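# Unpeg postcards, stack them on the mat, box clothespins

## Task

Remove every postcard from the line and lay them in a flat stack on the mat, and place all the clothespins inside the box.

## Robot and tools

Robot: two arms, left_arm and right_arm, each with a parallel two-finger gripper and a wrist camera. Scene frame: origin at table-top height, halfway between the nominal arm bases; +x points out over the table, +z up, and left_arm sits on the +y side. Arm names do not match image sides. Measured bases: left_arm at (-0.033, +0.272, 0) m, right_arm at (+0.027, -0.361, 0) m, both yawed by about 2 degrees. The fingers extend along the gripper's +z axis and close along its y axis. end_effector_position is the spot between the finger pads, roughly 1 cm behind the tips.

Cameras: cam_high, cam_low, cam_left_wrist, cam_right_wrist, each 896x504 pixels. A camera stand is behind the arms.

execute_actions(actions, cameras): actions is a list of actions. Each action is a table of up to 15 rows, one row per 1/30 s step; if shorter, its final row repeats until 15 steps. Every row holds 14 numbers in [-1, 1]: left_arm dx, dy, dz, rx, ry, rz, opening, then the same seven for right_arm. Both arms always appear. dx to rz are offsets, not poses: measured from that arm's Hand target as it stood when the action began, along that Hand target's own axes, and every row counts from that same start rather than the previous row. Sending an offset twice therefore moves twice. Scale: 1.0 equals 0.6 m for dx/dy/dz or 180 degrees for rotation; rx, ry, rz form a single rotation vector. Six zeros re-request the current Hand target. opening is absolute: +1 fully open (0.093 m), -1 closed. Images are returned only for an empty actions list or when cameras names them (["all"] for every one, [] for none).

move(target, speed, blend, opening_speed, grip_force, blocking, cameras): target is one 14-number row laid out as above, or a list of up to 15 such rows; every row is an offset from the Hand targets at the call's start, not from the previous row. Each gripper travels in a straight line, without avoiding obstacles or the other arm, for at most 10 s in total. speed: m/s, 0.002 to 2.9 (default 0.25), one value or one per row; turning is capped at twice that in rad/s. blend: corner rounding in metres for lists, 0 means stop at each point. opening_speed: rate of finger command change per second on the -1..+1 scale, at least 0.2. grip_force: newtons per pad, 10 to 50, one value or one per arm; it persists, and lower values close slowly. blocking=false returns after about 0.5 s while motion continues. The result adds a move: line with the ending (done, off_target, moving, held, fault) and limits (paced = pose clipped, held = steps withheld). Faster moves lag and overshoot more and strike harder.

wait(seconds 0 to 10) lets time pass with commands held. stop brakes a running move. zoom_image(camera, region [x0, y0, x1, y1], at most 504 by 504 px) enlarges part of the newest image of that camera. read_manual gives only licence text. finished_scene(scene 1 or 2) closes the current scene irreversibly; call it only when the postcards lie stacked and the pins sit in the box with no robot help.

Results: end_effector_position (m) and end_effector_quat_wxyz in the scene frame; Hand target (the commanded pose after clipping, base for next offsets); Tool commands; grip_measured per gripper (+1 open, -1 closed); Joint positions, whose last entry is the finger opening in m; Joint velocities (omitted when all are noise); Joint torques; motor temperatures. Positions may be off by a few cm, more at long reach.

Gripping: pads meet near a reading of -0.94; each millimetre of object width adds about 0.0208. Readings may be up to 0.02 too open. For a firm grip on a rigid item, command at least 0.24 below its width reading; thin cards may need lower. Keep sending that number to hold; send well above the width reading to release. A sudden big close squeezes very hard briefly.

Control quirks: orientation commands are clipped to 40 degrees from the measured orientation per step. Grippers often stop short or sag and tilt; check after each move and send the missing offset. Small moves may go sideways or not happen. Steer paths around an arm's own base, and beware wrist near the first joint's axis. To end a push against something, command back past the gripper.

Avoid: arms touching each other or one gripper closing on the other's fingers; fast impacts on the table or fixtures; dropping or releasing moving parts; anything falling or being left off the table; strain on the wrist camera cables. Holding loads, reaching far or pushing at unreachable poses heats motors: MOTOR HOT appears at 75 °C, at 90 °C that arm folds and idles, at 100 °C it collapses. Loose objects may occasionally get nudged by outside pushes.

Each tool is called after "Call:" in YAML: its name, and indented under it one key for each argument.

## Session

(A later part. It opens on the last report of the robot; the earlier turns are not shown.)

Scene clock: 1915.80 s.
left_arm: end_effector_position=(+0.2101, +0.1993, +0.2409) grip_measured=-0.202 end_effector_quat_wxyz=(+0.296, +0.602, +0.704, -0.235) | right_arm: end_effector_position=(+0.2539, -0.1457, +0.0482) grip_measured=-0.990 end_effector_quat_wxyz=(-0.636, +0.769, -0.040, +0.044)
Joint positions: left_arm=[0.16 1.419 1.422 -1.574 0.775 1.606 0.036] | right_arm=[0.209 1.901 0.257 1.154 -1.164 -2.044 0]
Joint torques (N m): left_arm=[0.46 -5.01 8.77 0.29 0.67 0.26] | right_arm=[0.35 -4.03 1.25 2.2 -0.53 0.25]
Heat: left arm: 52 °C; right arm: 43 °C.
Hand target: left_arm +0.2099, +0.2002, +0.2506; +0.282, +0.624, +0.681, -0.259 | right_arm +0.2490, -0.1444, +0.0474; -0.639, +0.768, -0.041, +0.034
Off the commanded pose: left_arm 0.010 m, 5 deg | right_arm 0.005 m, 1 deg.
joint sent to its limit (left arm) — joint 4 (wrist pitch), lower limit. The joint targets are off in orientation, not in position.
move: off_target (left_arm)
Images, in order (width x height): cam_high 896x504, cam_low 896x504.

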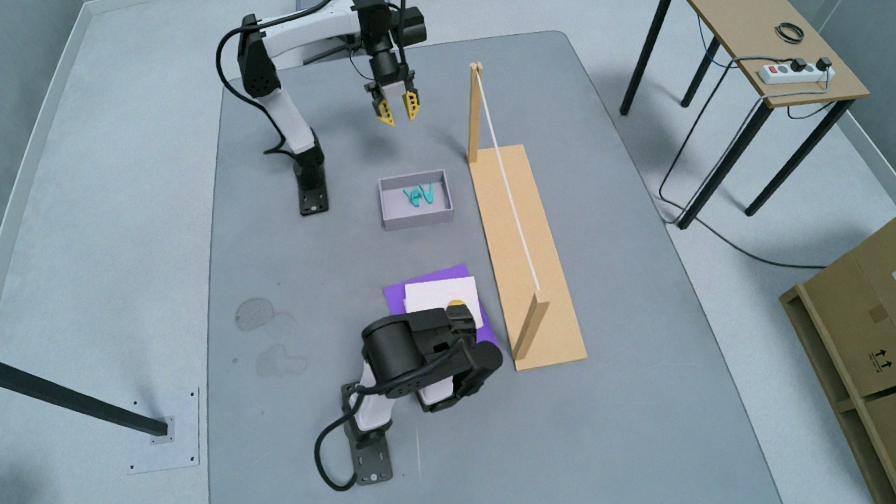

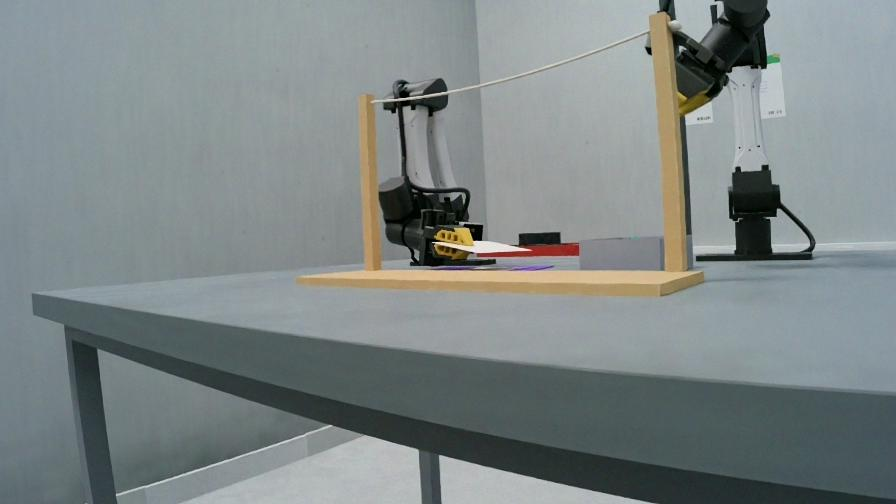

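Call:
move:
  target: [0,0,0,0,0,0,-0.2,0,0.0085,0.001,0,0,0,-1]
  speed: 0.05

Call:
move:
  target: [0,0,0,0,0,0,-0.2,0,0,0,0,0,0,-0.8]
  opening_speed: 0.3
  cameras: ["cam_low", "cam_high", "cam_right_wrist"]

Call:
zoom_image:
  camera: "cam_high"
  region: [360, 240, 510, 390]

Call:
zoom_image:
  camera: "cam_low"
  region: [350, 150, 580, 290]

Scene clock: 1926.87 s.
left_arm: end_effector_position=(+0.2101, +0.1993, +0.2409) grip_measured=-0.202 end_effector_quat_wxyz=(+0.296, +0.602, +0.704, -0.235) | right_arm: end_effector_position=(+0.2536, -0.1458, +0.0426) grip_measured=-0.990 end_effector_quat_wxyz=(-0.636, +0.770, -0.041, +0.043)
Joint positions: left_arm=[0.16 1.419 1.422 -1.574 0.775 1.606 0.036] | right_arm=[0.209 1.942 0.257 1.19 -1.164 -2.044 0]
Joint torques (N m): left_arm=[0.54 -5.07 8.91 0.33 0.69 0.13] | right_arm=[0.2 -4.15 1.05 2.21 -0.55 0.25]
Heat: left arm: 52 °C; right arm: 43 °C.
Hand target: left_arm +0.2099, +0.2002, +0.2506; +0.282, +0.624, +0.681, -0.259 | right_arm +0.2490, -0.1447, +0.0423; -0.639, +0.768, -0.041, +0.034
Off the commanded pose: left_arm 0.010 m, 5 deg | right_arm 0.005 m, 1 deg.
joint sent to its limit (left arm) — joint 4 (wrist pitch), lower limit. The joint targets are off in orientation, not in position.
move: off_target (left_arm)

Scene clock: 1927.73 s.
left_arm: end_effector_position=(+0.2101, +0.1993, +0.2409) grip_measured=-0.202 end_effector_quat_wxyz=(+0.296, +0.602, +0.704, -0.235) | right_arm: end_effector_position=(+0.2536, -0.1458, +0.0427) grip_measured=-0.802 end_effector_quat_wxyz=(-0.636, +0.769, -0.041, +0.043)
Joint positions: left_arm=[0.16 1.419 1.422 -1.574 0.775 1.606 0.036] | right_arm=[0.209 1.942 0.257 1.191 -1.164 -2.044 0.007]
Joint torques (N m): left_arm=[0.72 -5.04 8.84 0.3 0.65 0.25] | right_arm=[0.2 -4.12 1.05 2.22 -0.55 0.25]
Heat: left arm: 52 °C; right arm: 43 °C.
Hand target: left_arm +0.2099, +0.2002, +0.2506; +0.282, +0.624, +0.681, -0.259 | right_arm +0.2490, -0.1447, +0.0423; -0.639, +0.768, -0.041, +0.034
Off the commanded pose: left_arm 0.010 m, 5 deg | right_arm 0.005 m, 1 deg.
joint sent to its limit (left arm) — joint 4 (wrist pitch), lower limit. The joint targets are off in orientation, not in position.
move: off_target (left_arm)
Images, in order (width x height): cam_high 896x504, cam_low 896x504, cam_right_wrist 896x504.

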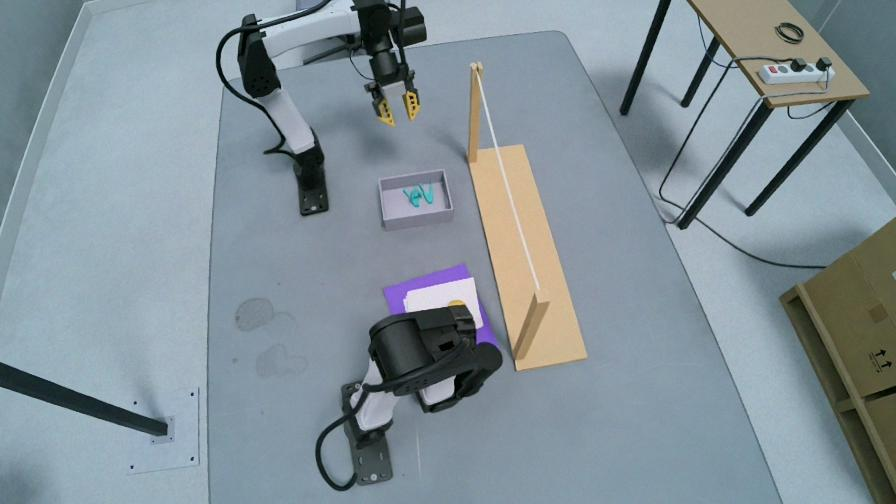

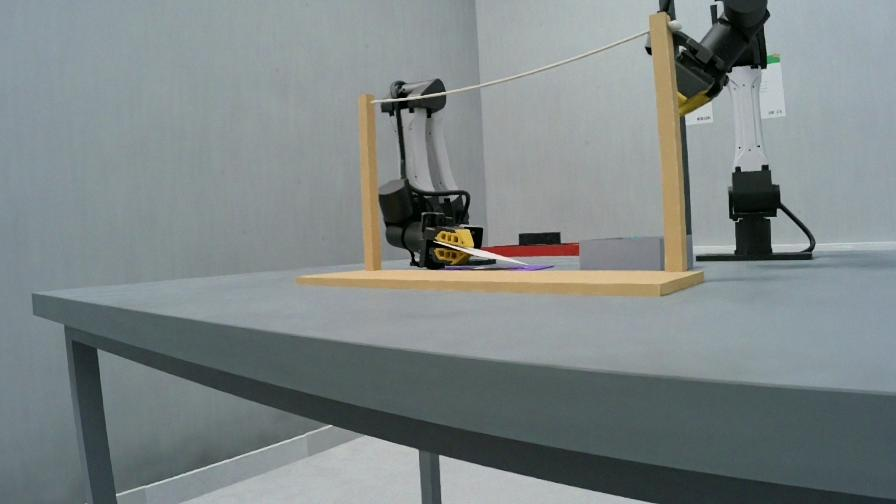

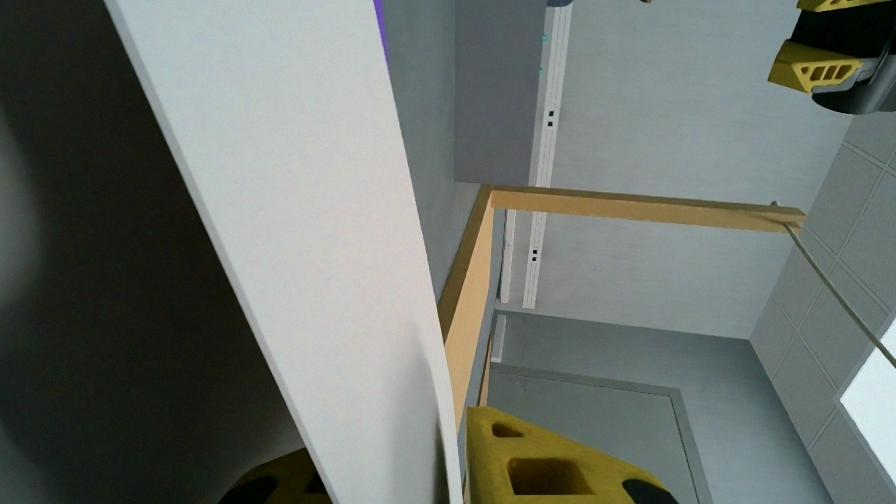

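Scaled by 3.360.

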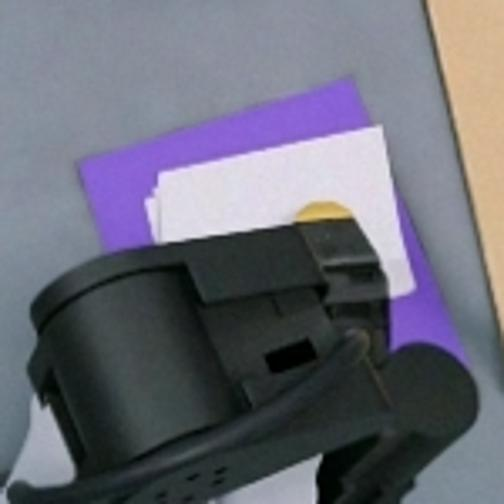

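Scaled by 2.191.

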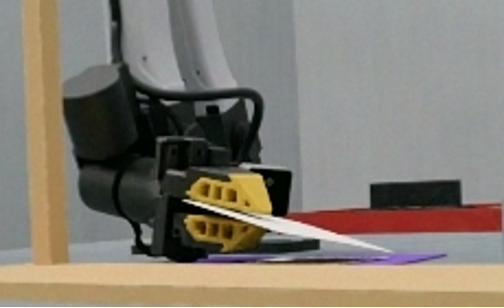

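Call:
move:
  target: [0,0,0,0,0,0,-0.2,0,0,-0.07,0,0,0,-0.75]
  speed: 0.06
  cameras: ["cam_low", "cam_high", "cam_right_wrist"]

Call:
zoom_image:
  camera: "cam_high"
  region: [360, 240, 510, 390]

Call:
zoom_image:
  camera: "cam_low"
  region: [350, 150, 580, 290]

Scene clock: 1939.03 s.
left_arm: end_effector_position=(+0.2101, +0.1993, +0.2409) grip_measured=-0.202 end_effector_quat_wxyz=(+0.296, +0.602, +0.704, -0.235) | right_arm: end_effector_position=(+0.2488, -0.1848, +0.0467) grip_measured=-0.752 end_effector_quat_wxyz=(-0.655, +0.751, -0.072, +0.049)
Joint positions: left_arm=[0.16 1.419 1.422 -1.574 0.775 1.606 0.036] | right_arm=[0.028 1.936 0.189 1.201 -1.301 -2.078 0.009]
Joint torques (N m): left_arm=[0.68 -4.98 8.68 0.32 0.68 0.2] | right_arm=[-0.91 -4.34 0.69 2.05 -0.81 0.05]
Heat: left arm: 53 °C; right arm: 43 °C.
Hand target: left_arm +0.2099, +0.2002, +0.2506; +0.282, +0.624, +0.681, -0.259 | right_arm +0.2445, -0.1858, +0.0499; -0.639, +0.768, -0.041, +0.034
Off the commanded pose: left_arm 0.010 m, 5 deg | right_arm 0.005 m, 5 deg.
joint sent to its limit (left arm) — joint 4 (wrist pitch), lower limit. The joint targets are off in orientation, not in position.
joint sent to its limit (right arm) — joint 6 (wrist roll), lower limit. The joint targets are off in orientation, not in position.
move: off_target (left_arm, right_arm)
Images, in order (width x height): cam_high 896x504, cam_low 896x504, cam_right_wrist 896x504.

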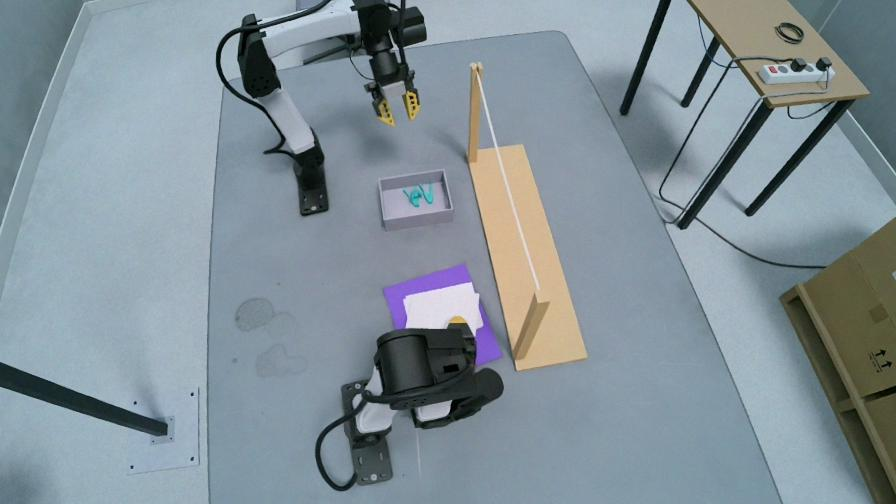

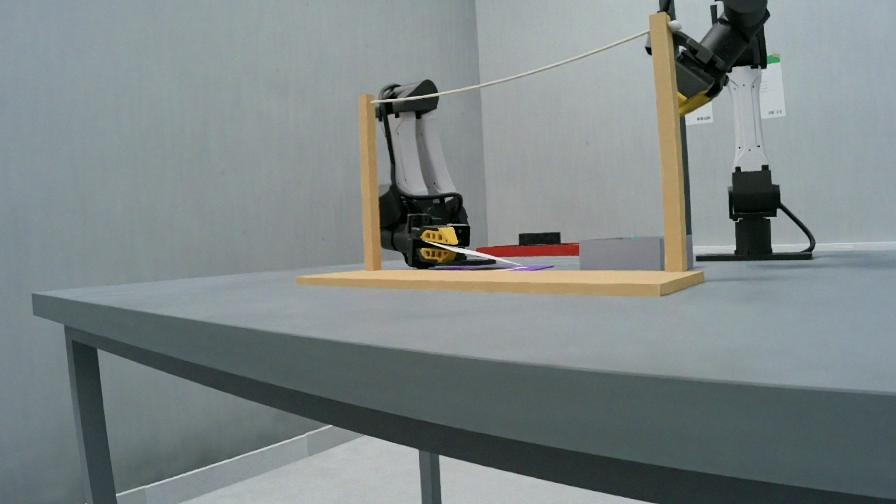

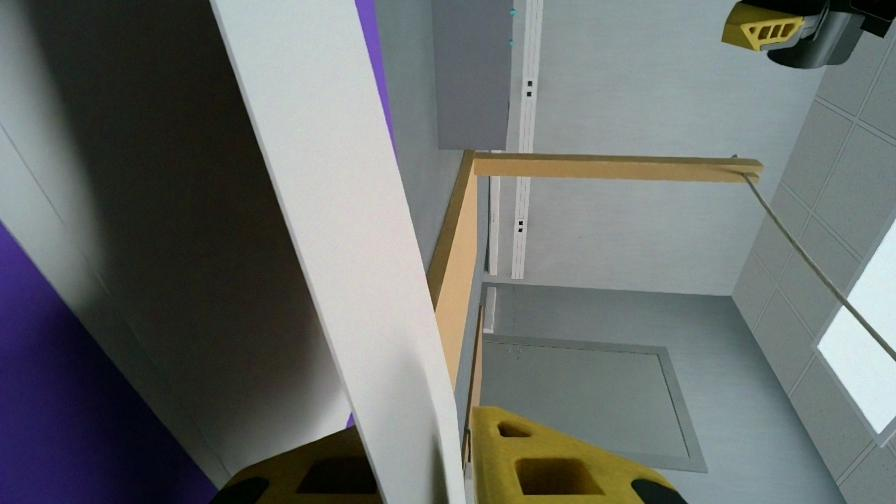

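Scaled by 3.360.

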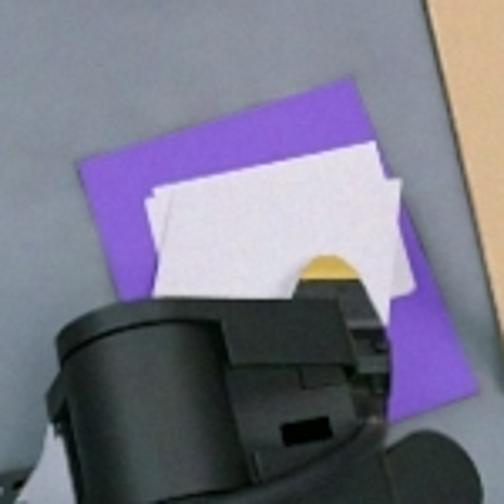

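Scaled by 2.191.

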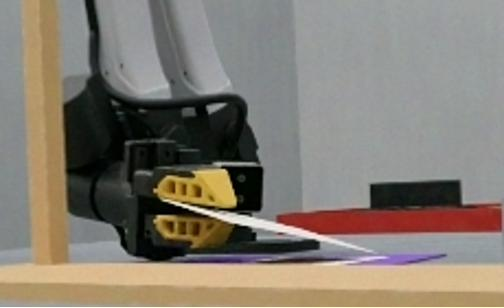

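Call:
move:
  target: [0,0,0,0,0,0,-0.2,0,0,0.045,0,0,0,-0.78]
  speed: 0.06

Call:
move:
  target: [0,0,0,0,0,0,-0.2,0,0,0,0,0,0,-0.4]
  opening_speed: 0.4
  cameras: ["cam_low", "cam_high", "cam_right_wrist"]

Call:
zoom_image:
  camera: "cam_high"
  region: [360, 240, 510, 390]

Call:
zoom_image:
  camera: "cam_low"
  region: [350, 150, 580, 290]

Scene clock: 1973.23 s.
left_arm: end_effector_position=(+0.2101, +0.1993, +0.2409) grip_measured=-0.202 end_effector_quat_wxyz=(+0.296, +0.602, +0.704, -0.235) | right_arm: end_effector_position=(+0.2430, -0.1611, +0.0402) grip_measured=-0.779 end_effector_quat_wxyz=(-0.642, +0.765, -0.053, +0.026)
Joint positions: left_arm=[0.16 1.419 1.422 -1.574 0.775 1.606 0.036] | right_arm=[0.142 1.936 0.219 1.156 -1.236 -2.078 0.008]
Joint torques (N m): left_arm=[0.72 -5.35 8.81 0.27 0.68 0.18] | right_arm=[0.29 -6.24 2.4 1.77 -0.4 0.05]
Heat: left arm: 53 °C; right arm: 43 °C.
Hand target: left_arm +0.2099, +0.2002, +0.2506; +0.282, +0.624, +0.681, -0.259 | right_arm +0.2473, -0.1594, +0.0450; -0.639, +0.768, -0.041, +0.033
Off the commanded pose: left_arm 0.010 m, 5 deg | right_arm 0.007 m, 2 deg.
joint sent to its limit (left arm) — joint 4 (wrist pitch), lower limit. The joint targets are off in orientation, not in position.
joint sent to its limit (right arm) — joint 6 (wrist roll), lower limit. The joint targets still meet the commanded pose.
move: off_target (left_arm)

Scene clock: 1974.40 s.
left_arm: end_effector_position=(+0.2101, +0.1993, +0.2409) grip_measured=-0.202 end_effector_quat_wxyz=(+0.296, +0.602, +0.704, -0.235) | right_arm: end_effector_position=(+0.2430, -0.1611, +0.0401) grip_measured=-0.402 end_effector_quat_wxyz=(-0.642, +0.765, -0.053, +0.026)
Joint positions: left_arm=[0.16 1.419 1.422 -1.574 0.775 1.606 0.036] | right_arm=[0.142 1.936 0.219 1.156 -1.235 -2.078 0.026]
Joint torques (N m): left_arm=[0.59 -4.79 8.83 0.34 0.69 0.17] | right_arm=[0.31 -6.24 2.4 1.78 -0.4 0.05]
Heat: left arm: 53 °C; right arm: 43 °C.
Hand target: left_arm +0.2099, +0.2002, +0.2506; +0.282, +0.624, +0.681, -0.259 | right_arm +0.2473, -0.1594, +0.0450; -0.639, +0.768, -0.041, +0.034
Off the commanded pose: left_arm 0.010 m, 5 deg | right_arm 0.007 m, 2 deg.
joint sent to its limit (left arm) — joint 4 (wrist pitch), lower limit. The joint targets are off in orientation, not in position.
joint sent to its limit (right arm) — joint 6 (wrist roll), lower limit. The joint targets still meet the commanded pose.
move: off_target (left_arm)
Images, in order (width x height): cam_high 896x504, cam_low 896x504, cam_right_wrist 896x504.

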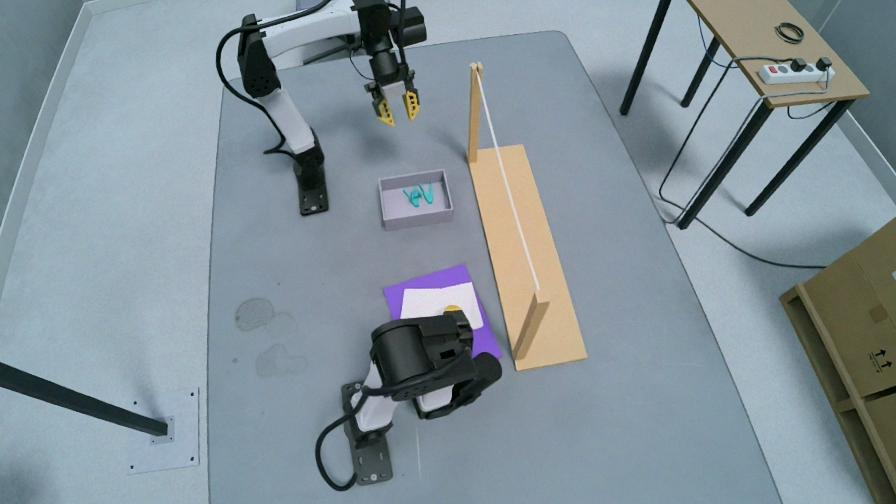

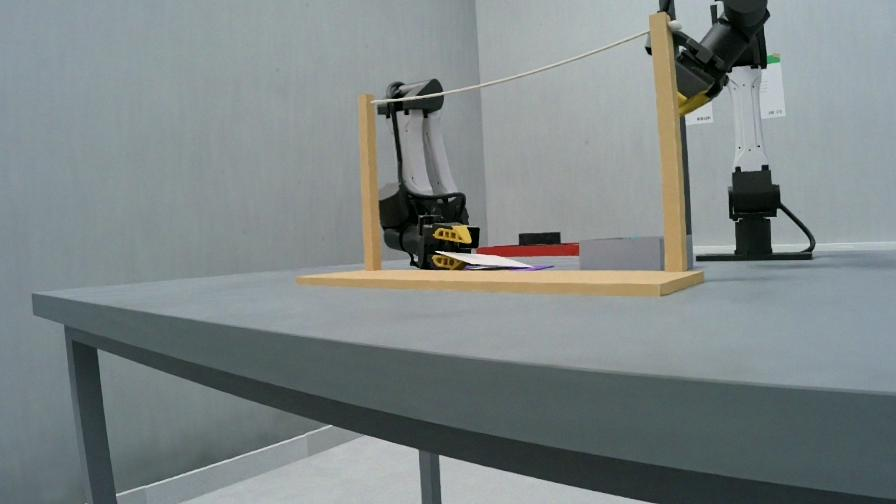

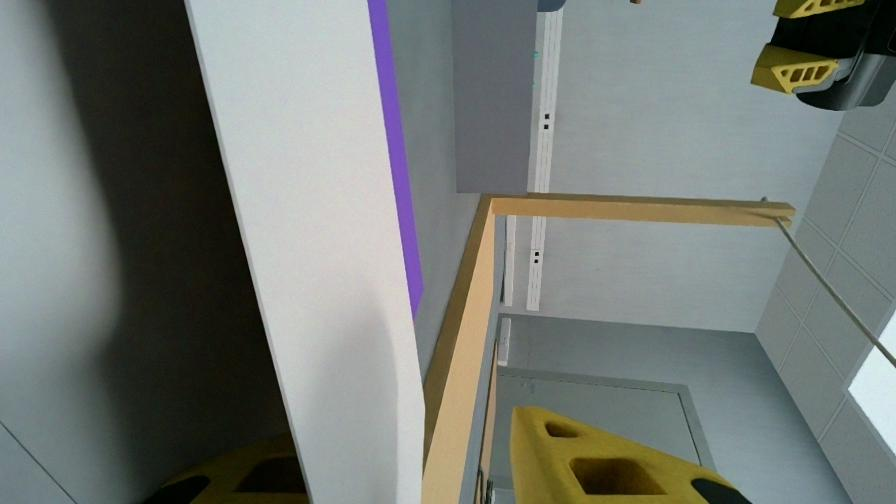

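Scaled by 3.360.

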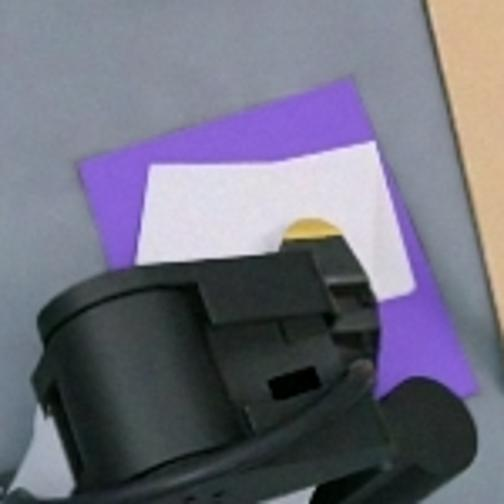

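Scaled by 2.191.

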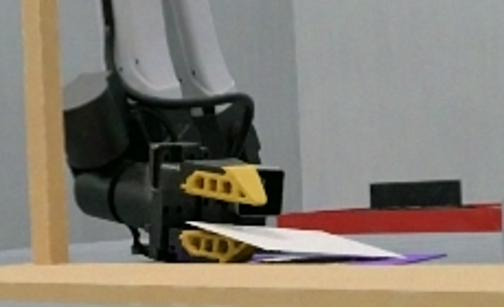

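Call:
move:
  target: [0,0,0,0,0,0,-0.2,0,0,-0.08,0,0,0,-0.4]
  speed: 0.05
  cameras: ["cam_low", "cam_high"]

Call:
zoom_image:
  camera: "cam_high"
  region: [360, 240, 510, 390]

Call:
zoom_image:
  camera: "cam_low"
  region: [350, 150, 580, 290]

Scene clock: 1996.13 s.
left_arm: end_effector_position=(+0.2101, +0.1993, +0.2409) grip_measured=-0.202 end_effector_quat_wxyz=(+0.296, +0.602, +0.704, -0.235) | right_arm: end_effector_position=(+0.2498, -0.2059, +0.0511) grip_measured=-0.402 end_effector_quat_wxyz=(-0.669, +0.735, -0.084, +0.064)
Joint positions: left_arm=[0.16 1.419 1.422 -1.574 0.775 1.606 0.036] | right_arm=[-0.08 1.966 0.165 1.268 -1.381 -2.078 0.026]
Joint torques (N m): left_arm=[0.87 -4.89 8.98 0.29 0.65 0.21] | right_arm=[-0.91 -3.63 0.01 2.09 -0.89 0.05]
Heat: left arm: 54 °C; right arm: 44 °C.
Hand target: left_arm +0.2099, +0.2002, +0.2506; +0.282, +0.624, +0.681, -0.259 | right_arm +0.2424, -0.2063, +0.0538; -0.639, +0.768, -0.041, +0.034
Off the commanded pose: left_arm 0.010 m, 5 deg | right_arm 0.008 m, 8 deg.
joint sent to its limit (left arm) — joint 4 (wrist pitch), lower limit. The joint targets are off in orientation, not in position.
joint sent to its limit (right arm) — joint 6 (wrist roll), lower limit. The joint targets are off in orientation, not in position.
move: off_target (left_arm, right_arm)
Images, in order (width x height): cam_high 896x504, cam_low 896x504.

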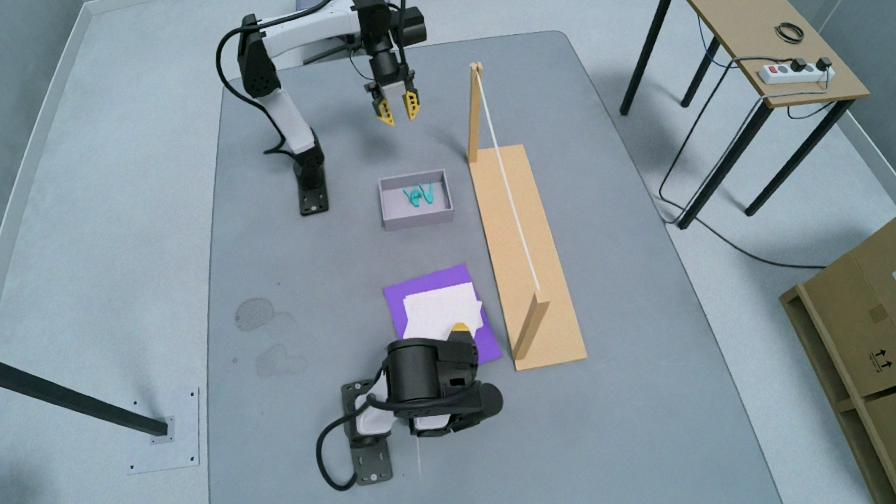

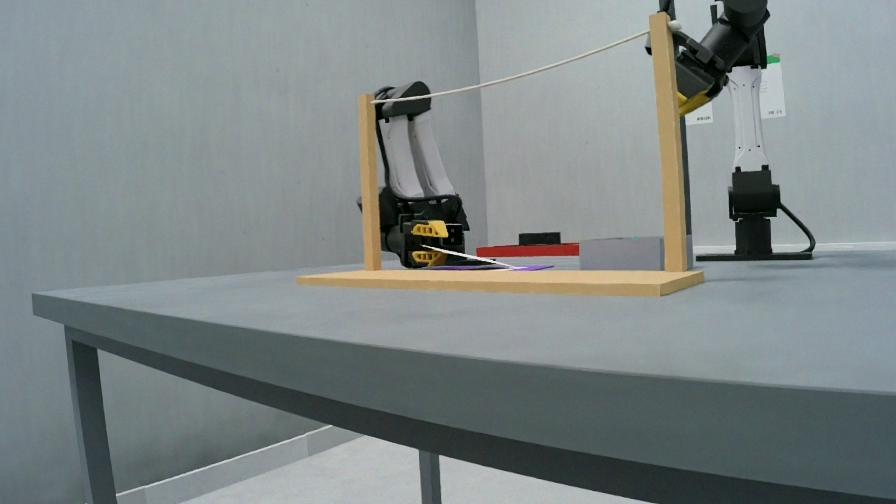

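Scaled by 3.360.

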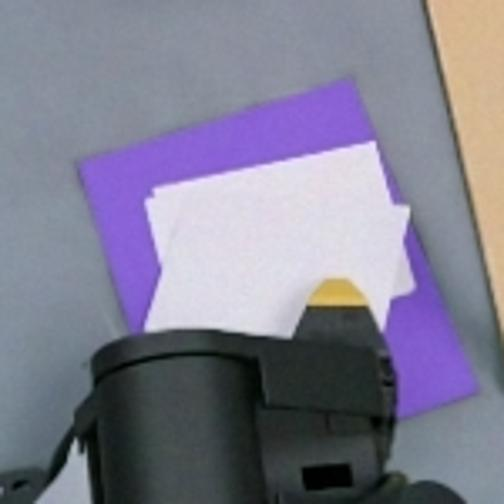

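Scaled by 2.191.

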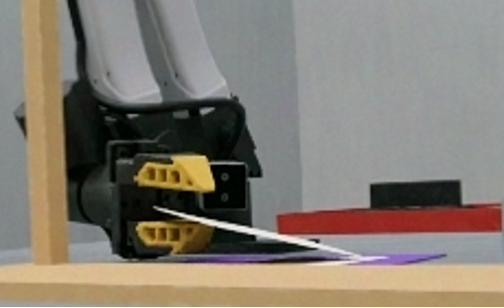

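Call:
move:
  target: [0,0,0,0,0,0,-0.2,0,0,0,0,0,0,-1]
  opening_speed: 0.3
  cameras: ["cam_low", "cam_high", "cam_right_wrist"]

Call:
zoom_image:
  camera: "cam_high"
  region: [360, 240, 510, 390]

Call:
zoom_image:
  camera: "cam_low"
  region: [350, 150, 580, 290]

Scene clock: 2068.40 s.
left_arm: end_effector_position=(+0.2101, +0.1993, +0.2409) grip_measured=-0.202 end_effector_quat_wxyz=(+0.296, +0.602, +0.704, -0.235) | right_arm: end_effector_position=(+0.2497, -0.2058, +0.0512) grip_measured=-0.990 end_effector_quat_wxyz=(-0.670, +0.735, -0.084, +0.064)
Joint positions: left_arm=[0.16 1.419 1.422 -1.574 0.775 1.606 0.036] | right_arm=[-0.08 1.966 0.165 1.269 -1.383 -2.078 0]
Joint torques (N m): left_arm=[0.59 -5.12 8.73 0.36 0.7 0.24] | right_arm=[-0.92 -3.56 0.02 2.09 -0.9 0.05]
Motor temperatures (°C): left_arm=[31 41 54 32 30 29 31] | right_arm=[31 42 32 40 31 29 30]
Heat: left arm: 54 °C; right arm: 42 °C.
Hand target: left_arm +0.2099, +0.2002, +0.2506; +0.282, +0.624, +0.681, -0.259 | right_arm +0.2424, -0.2063, +0.0538; -0.639, +0.768, -0.041, +0.034
Off the commanded pose: left_arm 0.010 m, 5 deg | right_arm 0.008 m, 8 deg.
joint sent to its limit (left arm) — joint 4 (wrist pitch), lower limit. The joint targets are off in orientation, not in position.
joint sent to its limit (right arm) — joint 6 (wrist roll), lower limit. The joint targets are off in orientation, not in position.
move: off_target (left_arm, right_arm)
Images, in order (width x height): cam_high 896x504, cam_low 896x504, cam_right_wrist 896x504.

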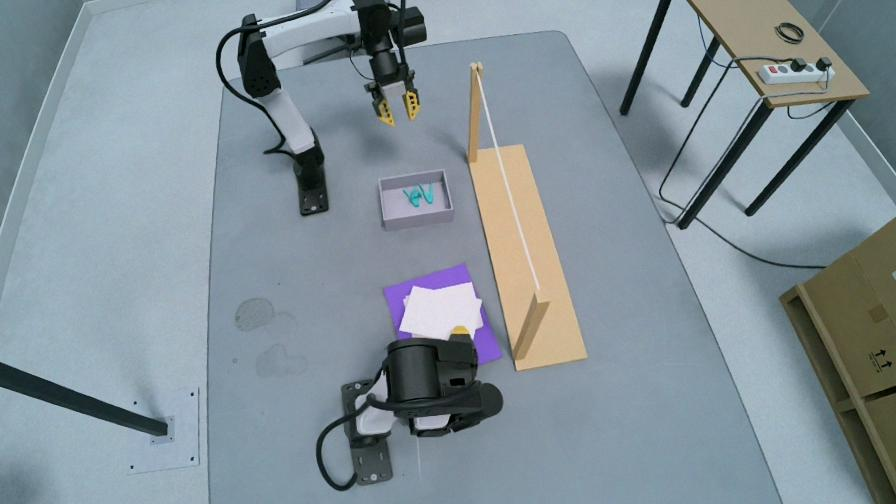

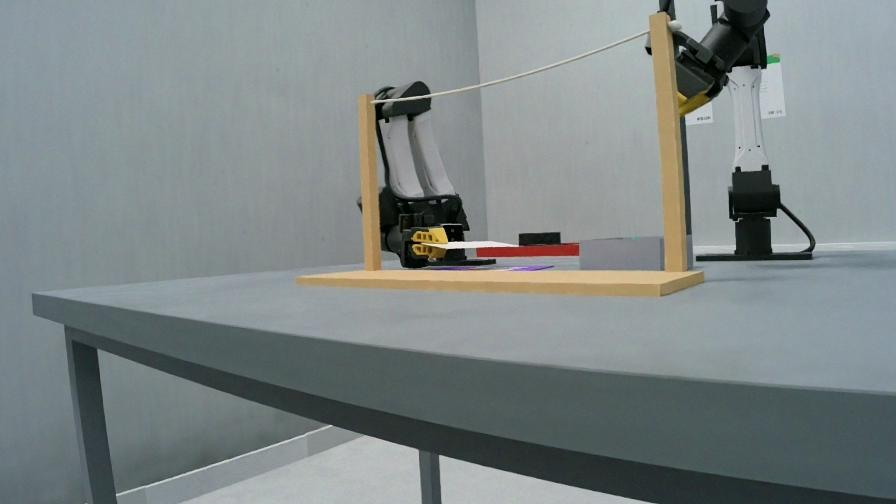

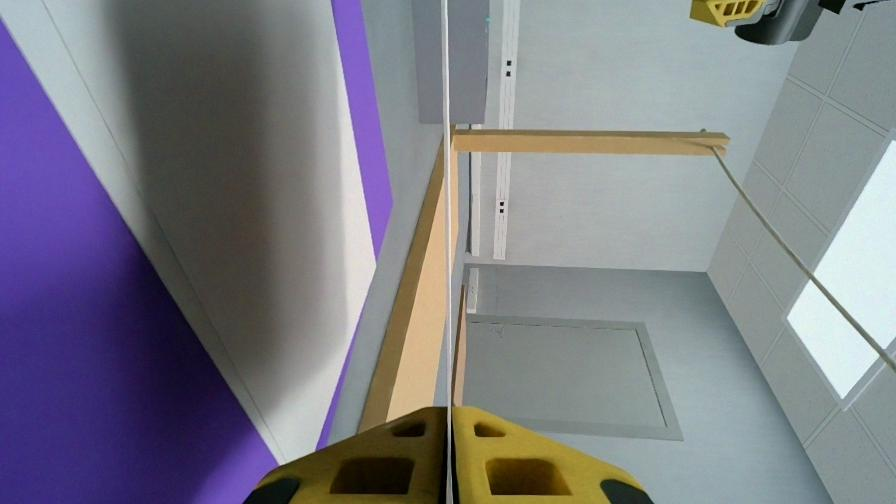

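Scaled by 3.360.

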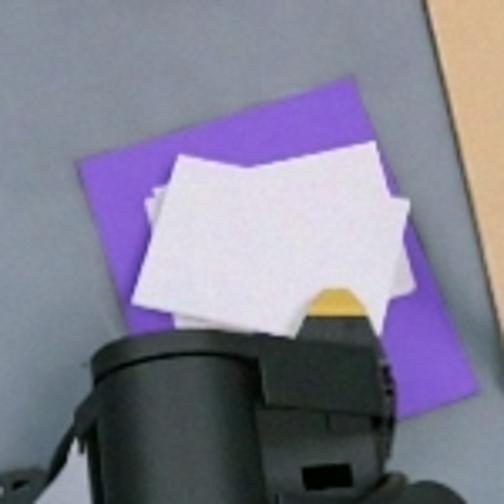

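Scaled by 2.191.

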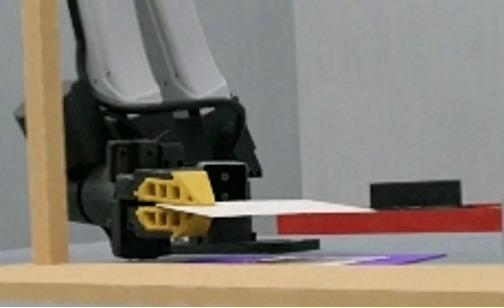

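Call:
move:
  target: [-0.1273,-0.0397,0.2467,-0.1551,-0.2378,0.4921,-0.2,0.01,-0.1665,0.0008,0.0556,0,0,-1]
  speed: 0.1
  cameras: ["all"]

Call:
zoom_image:
  camera: "cam_high"
  region: [360, 220, 510, 370]

Scene clock: 2116.07 s.
left_arm: end_effector_position=(+0.2056, +0.0409, +0.2034) grip_measured=-0.202 end_effector_quat_wxyz=(+0.705, +0.708, -0.028, -0.014) | right_arm: end_effector_position=(+0.2536, -0.1907, +0.1465) grip_measured=-0.990 end_effector_quat_wxyz=(+0.701, -0.710, +0.045, -0.056)
Joint positions: left_arm=[-0.28 1.482 0.502 0.952 1.383 1.618 0.036] | right_arm=[-0.016 1.54 0.208 1.262 -1.407 -1.656 0]
Joint torques (N m): left_arm=[-0.16 -3.58 5.48 1.74 0.33 -0.26] | right_arm=[0.35 -4.34 4.62 1.69 -0.52 0.45]
Heat: left arm: 53 °C; right arm: 42 °C.
Hand target: left_arm +0.2000, +0.0401, +0.2000; +0.706, +0.707, -0.030, -0.031 | right_arm +0.2504, -0.1884, +0.1520; +0.703, -0.709, +0.038, -0.037
Off the commanded pose: left_arm 0.007 m, 2 deg | right_arm 0.007 m, 2 deg.
move: done

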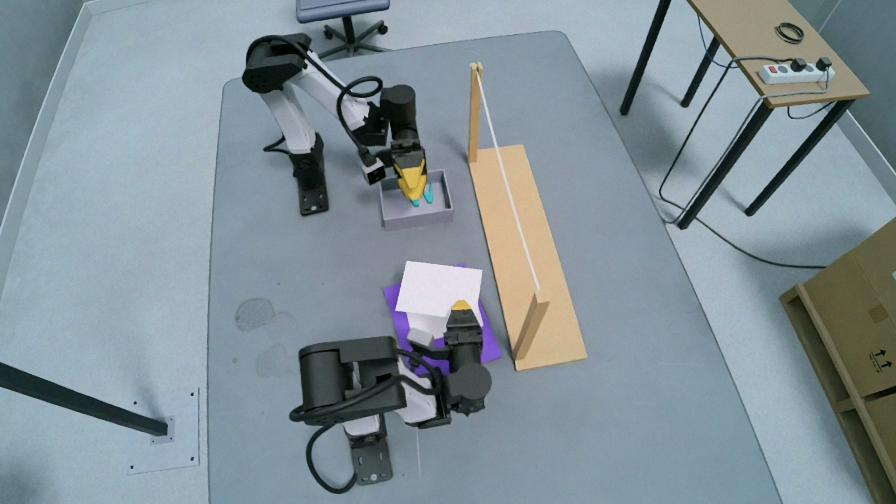

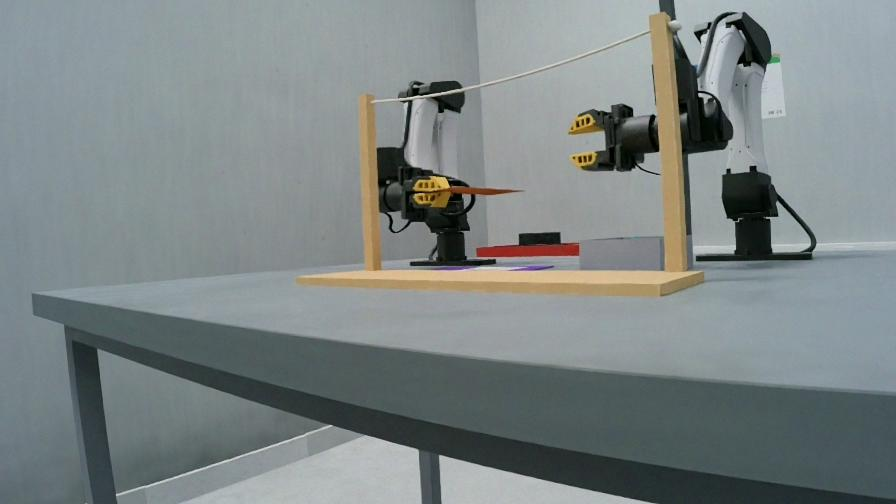

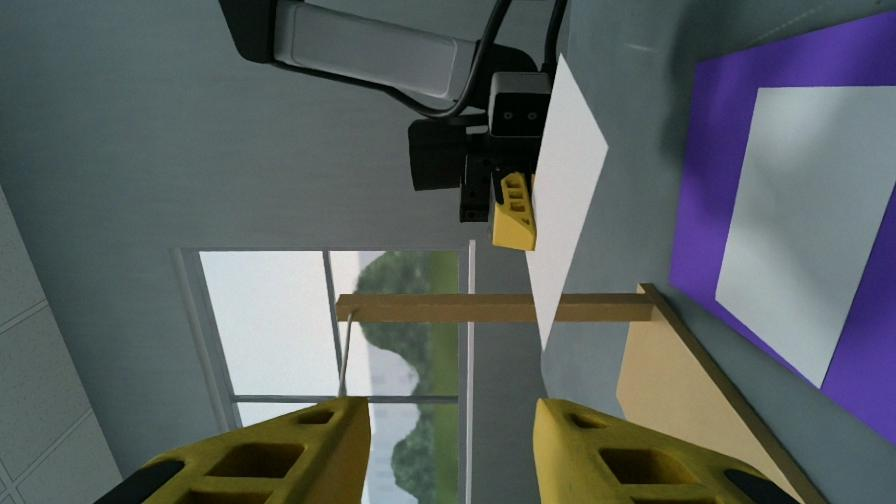

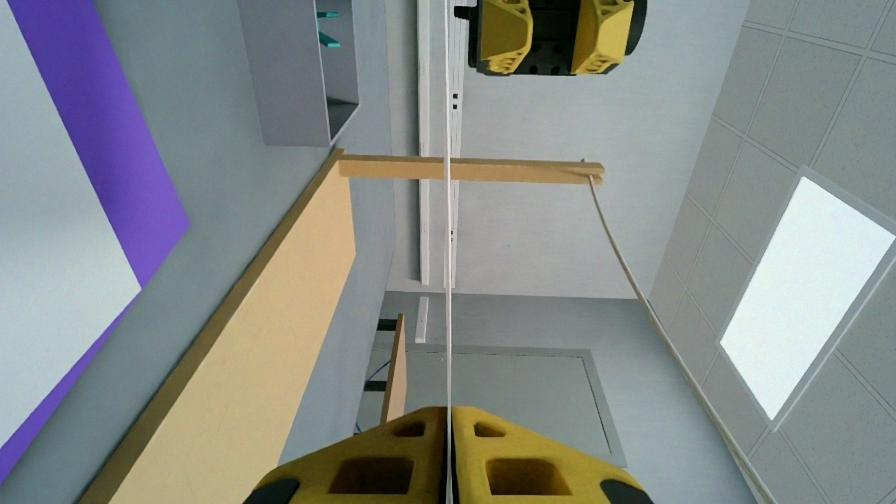

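Scaled by 3.360.

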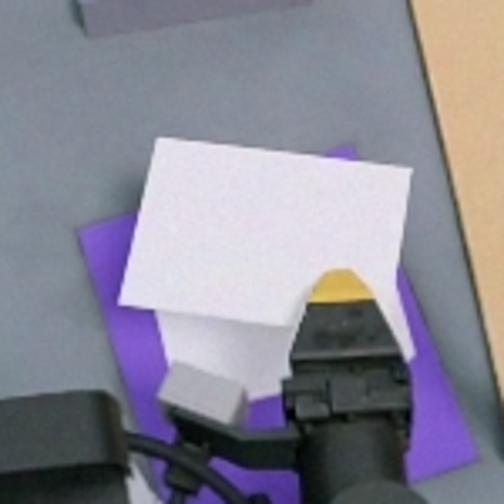

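Call:
move:
  target: [0.013,-0.0883,0.1678,0,0,0,-0.2,0,0,0,0,0,0,-1]
  speed: 0.1
  cameras: ["cam_low","cam_left_wrist","cam_right_wrist","cam_high"]

Call:
zoom_image:
  camera: "cam_low"
  region: [360, 110, 680, 250]

Call:
zoom_image:
  camera: "cam_high"
  region: [360, 200, 510, 350]

Scene clock: 2148.90 s.
left_arm: end_effector_position=(+0.1938, -0.0567, +0.1350) grip_measured=-0.202 end_effector_quat_wxyz=(+0.692, +0.720, -0.015, -0.049) | right_arm: end_effector_position=(+0.2536, -0.1907, +0.1465) grip_measured=-0.990 end_effector_quat_wxyz=(+0.701, -0.710, +0.045, -0.056)
Joint positions: left_arm=[-0.618 1.853 0.555 1.218 1.075 1.591 0.036] | right_arm=[-0.016 1.54 0.208 1.262 -1.407 -1.656 0]
Joint torques (N m): left_arm=[0.1 -5.46 7.28 2.5 0.06 -0.23] | right_arm=[0.35 -4.33 4.62 1.69 -0.53 0.45]
Motor temperatures (°C): left_arm=[31 39 51 38 29 29 31] | right_arm=[31 42 34 39 31 29 30]
Heat: left arm: 51 °C; right arm: 42 °C.
Hand target: left_arm +0.1989, -0.0609, +0.1468; +0.706, +0.707, -0.030, -0.031 | right_arm +0.2504, -0.1884, +0.1520; +0.703, -0.709, +0.038, -0.037
Off the commanded pose: left_arm 0.014 m, 4 deg | right_arm 0.007 m, 2 deg.
move: off_target (left_arm)

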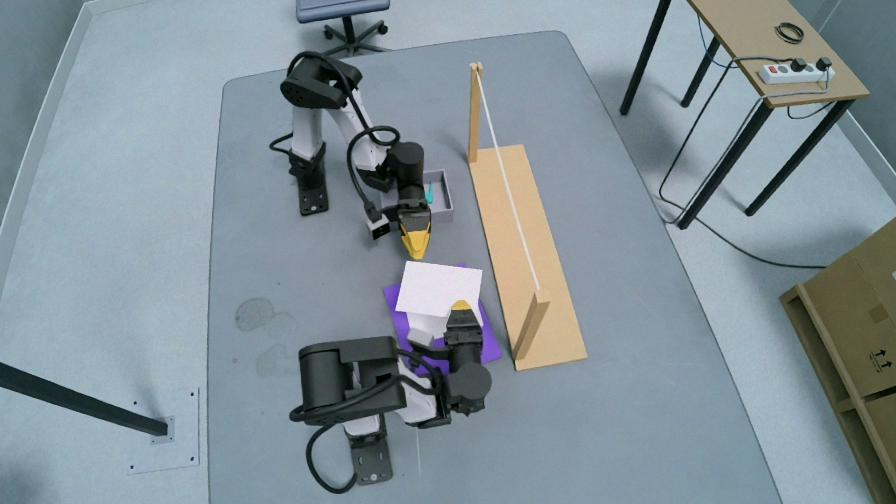

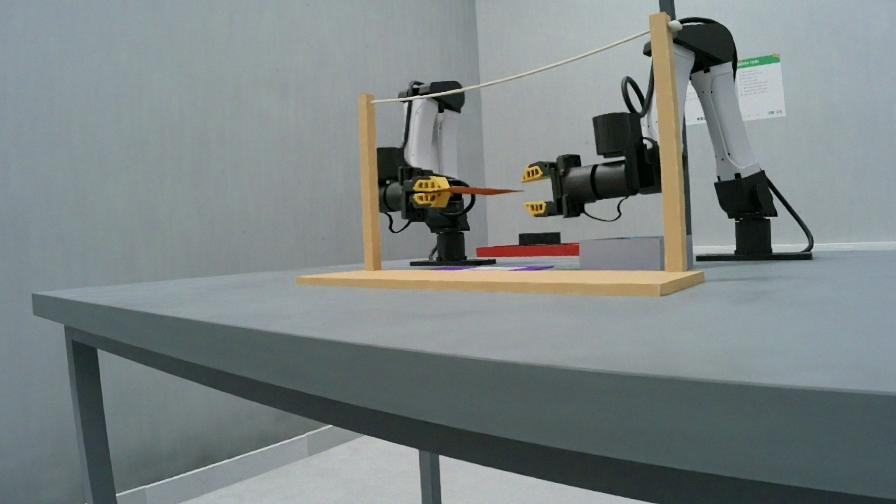

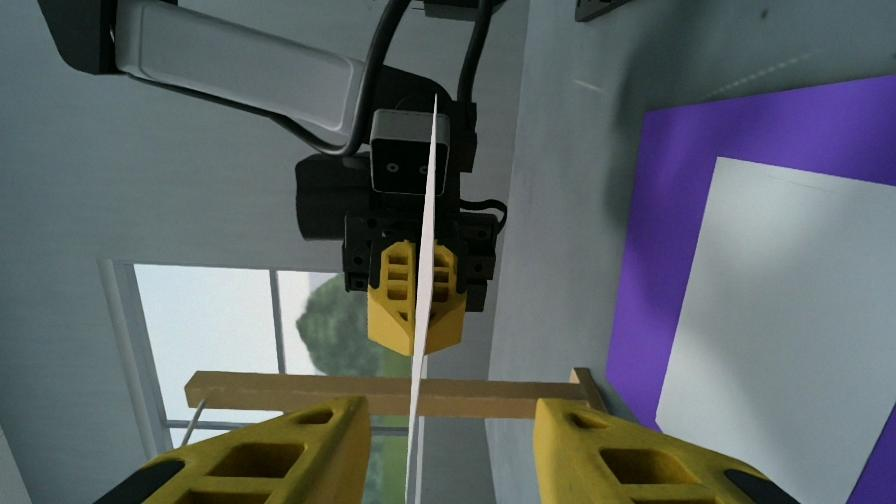

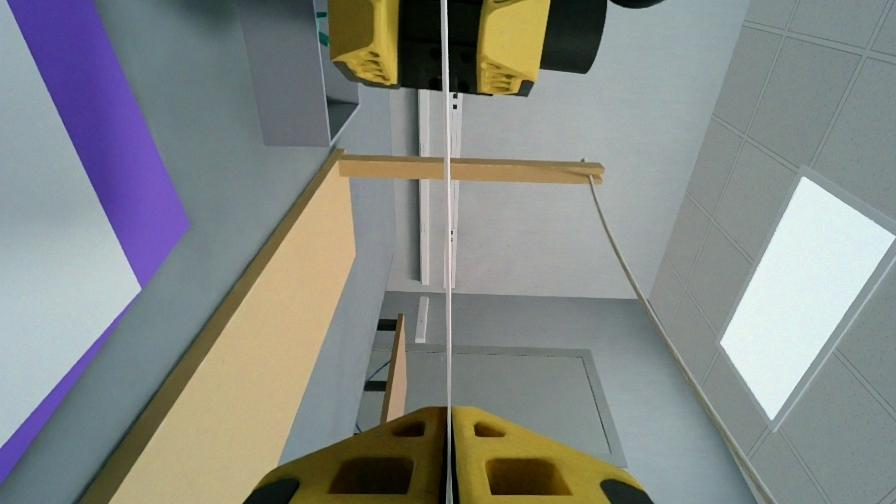

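Scaled by 1.575.

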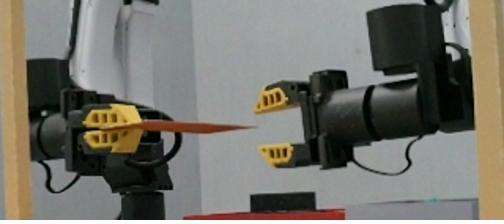

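Scaled by 3.360.

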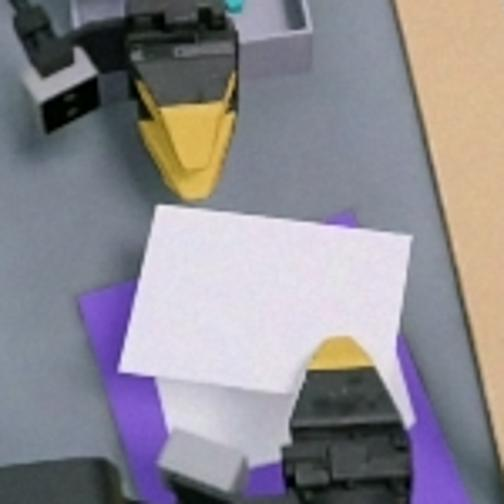

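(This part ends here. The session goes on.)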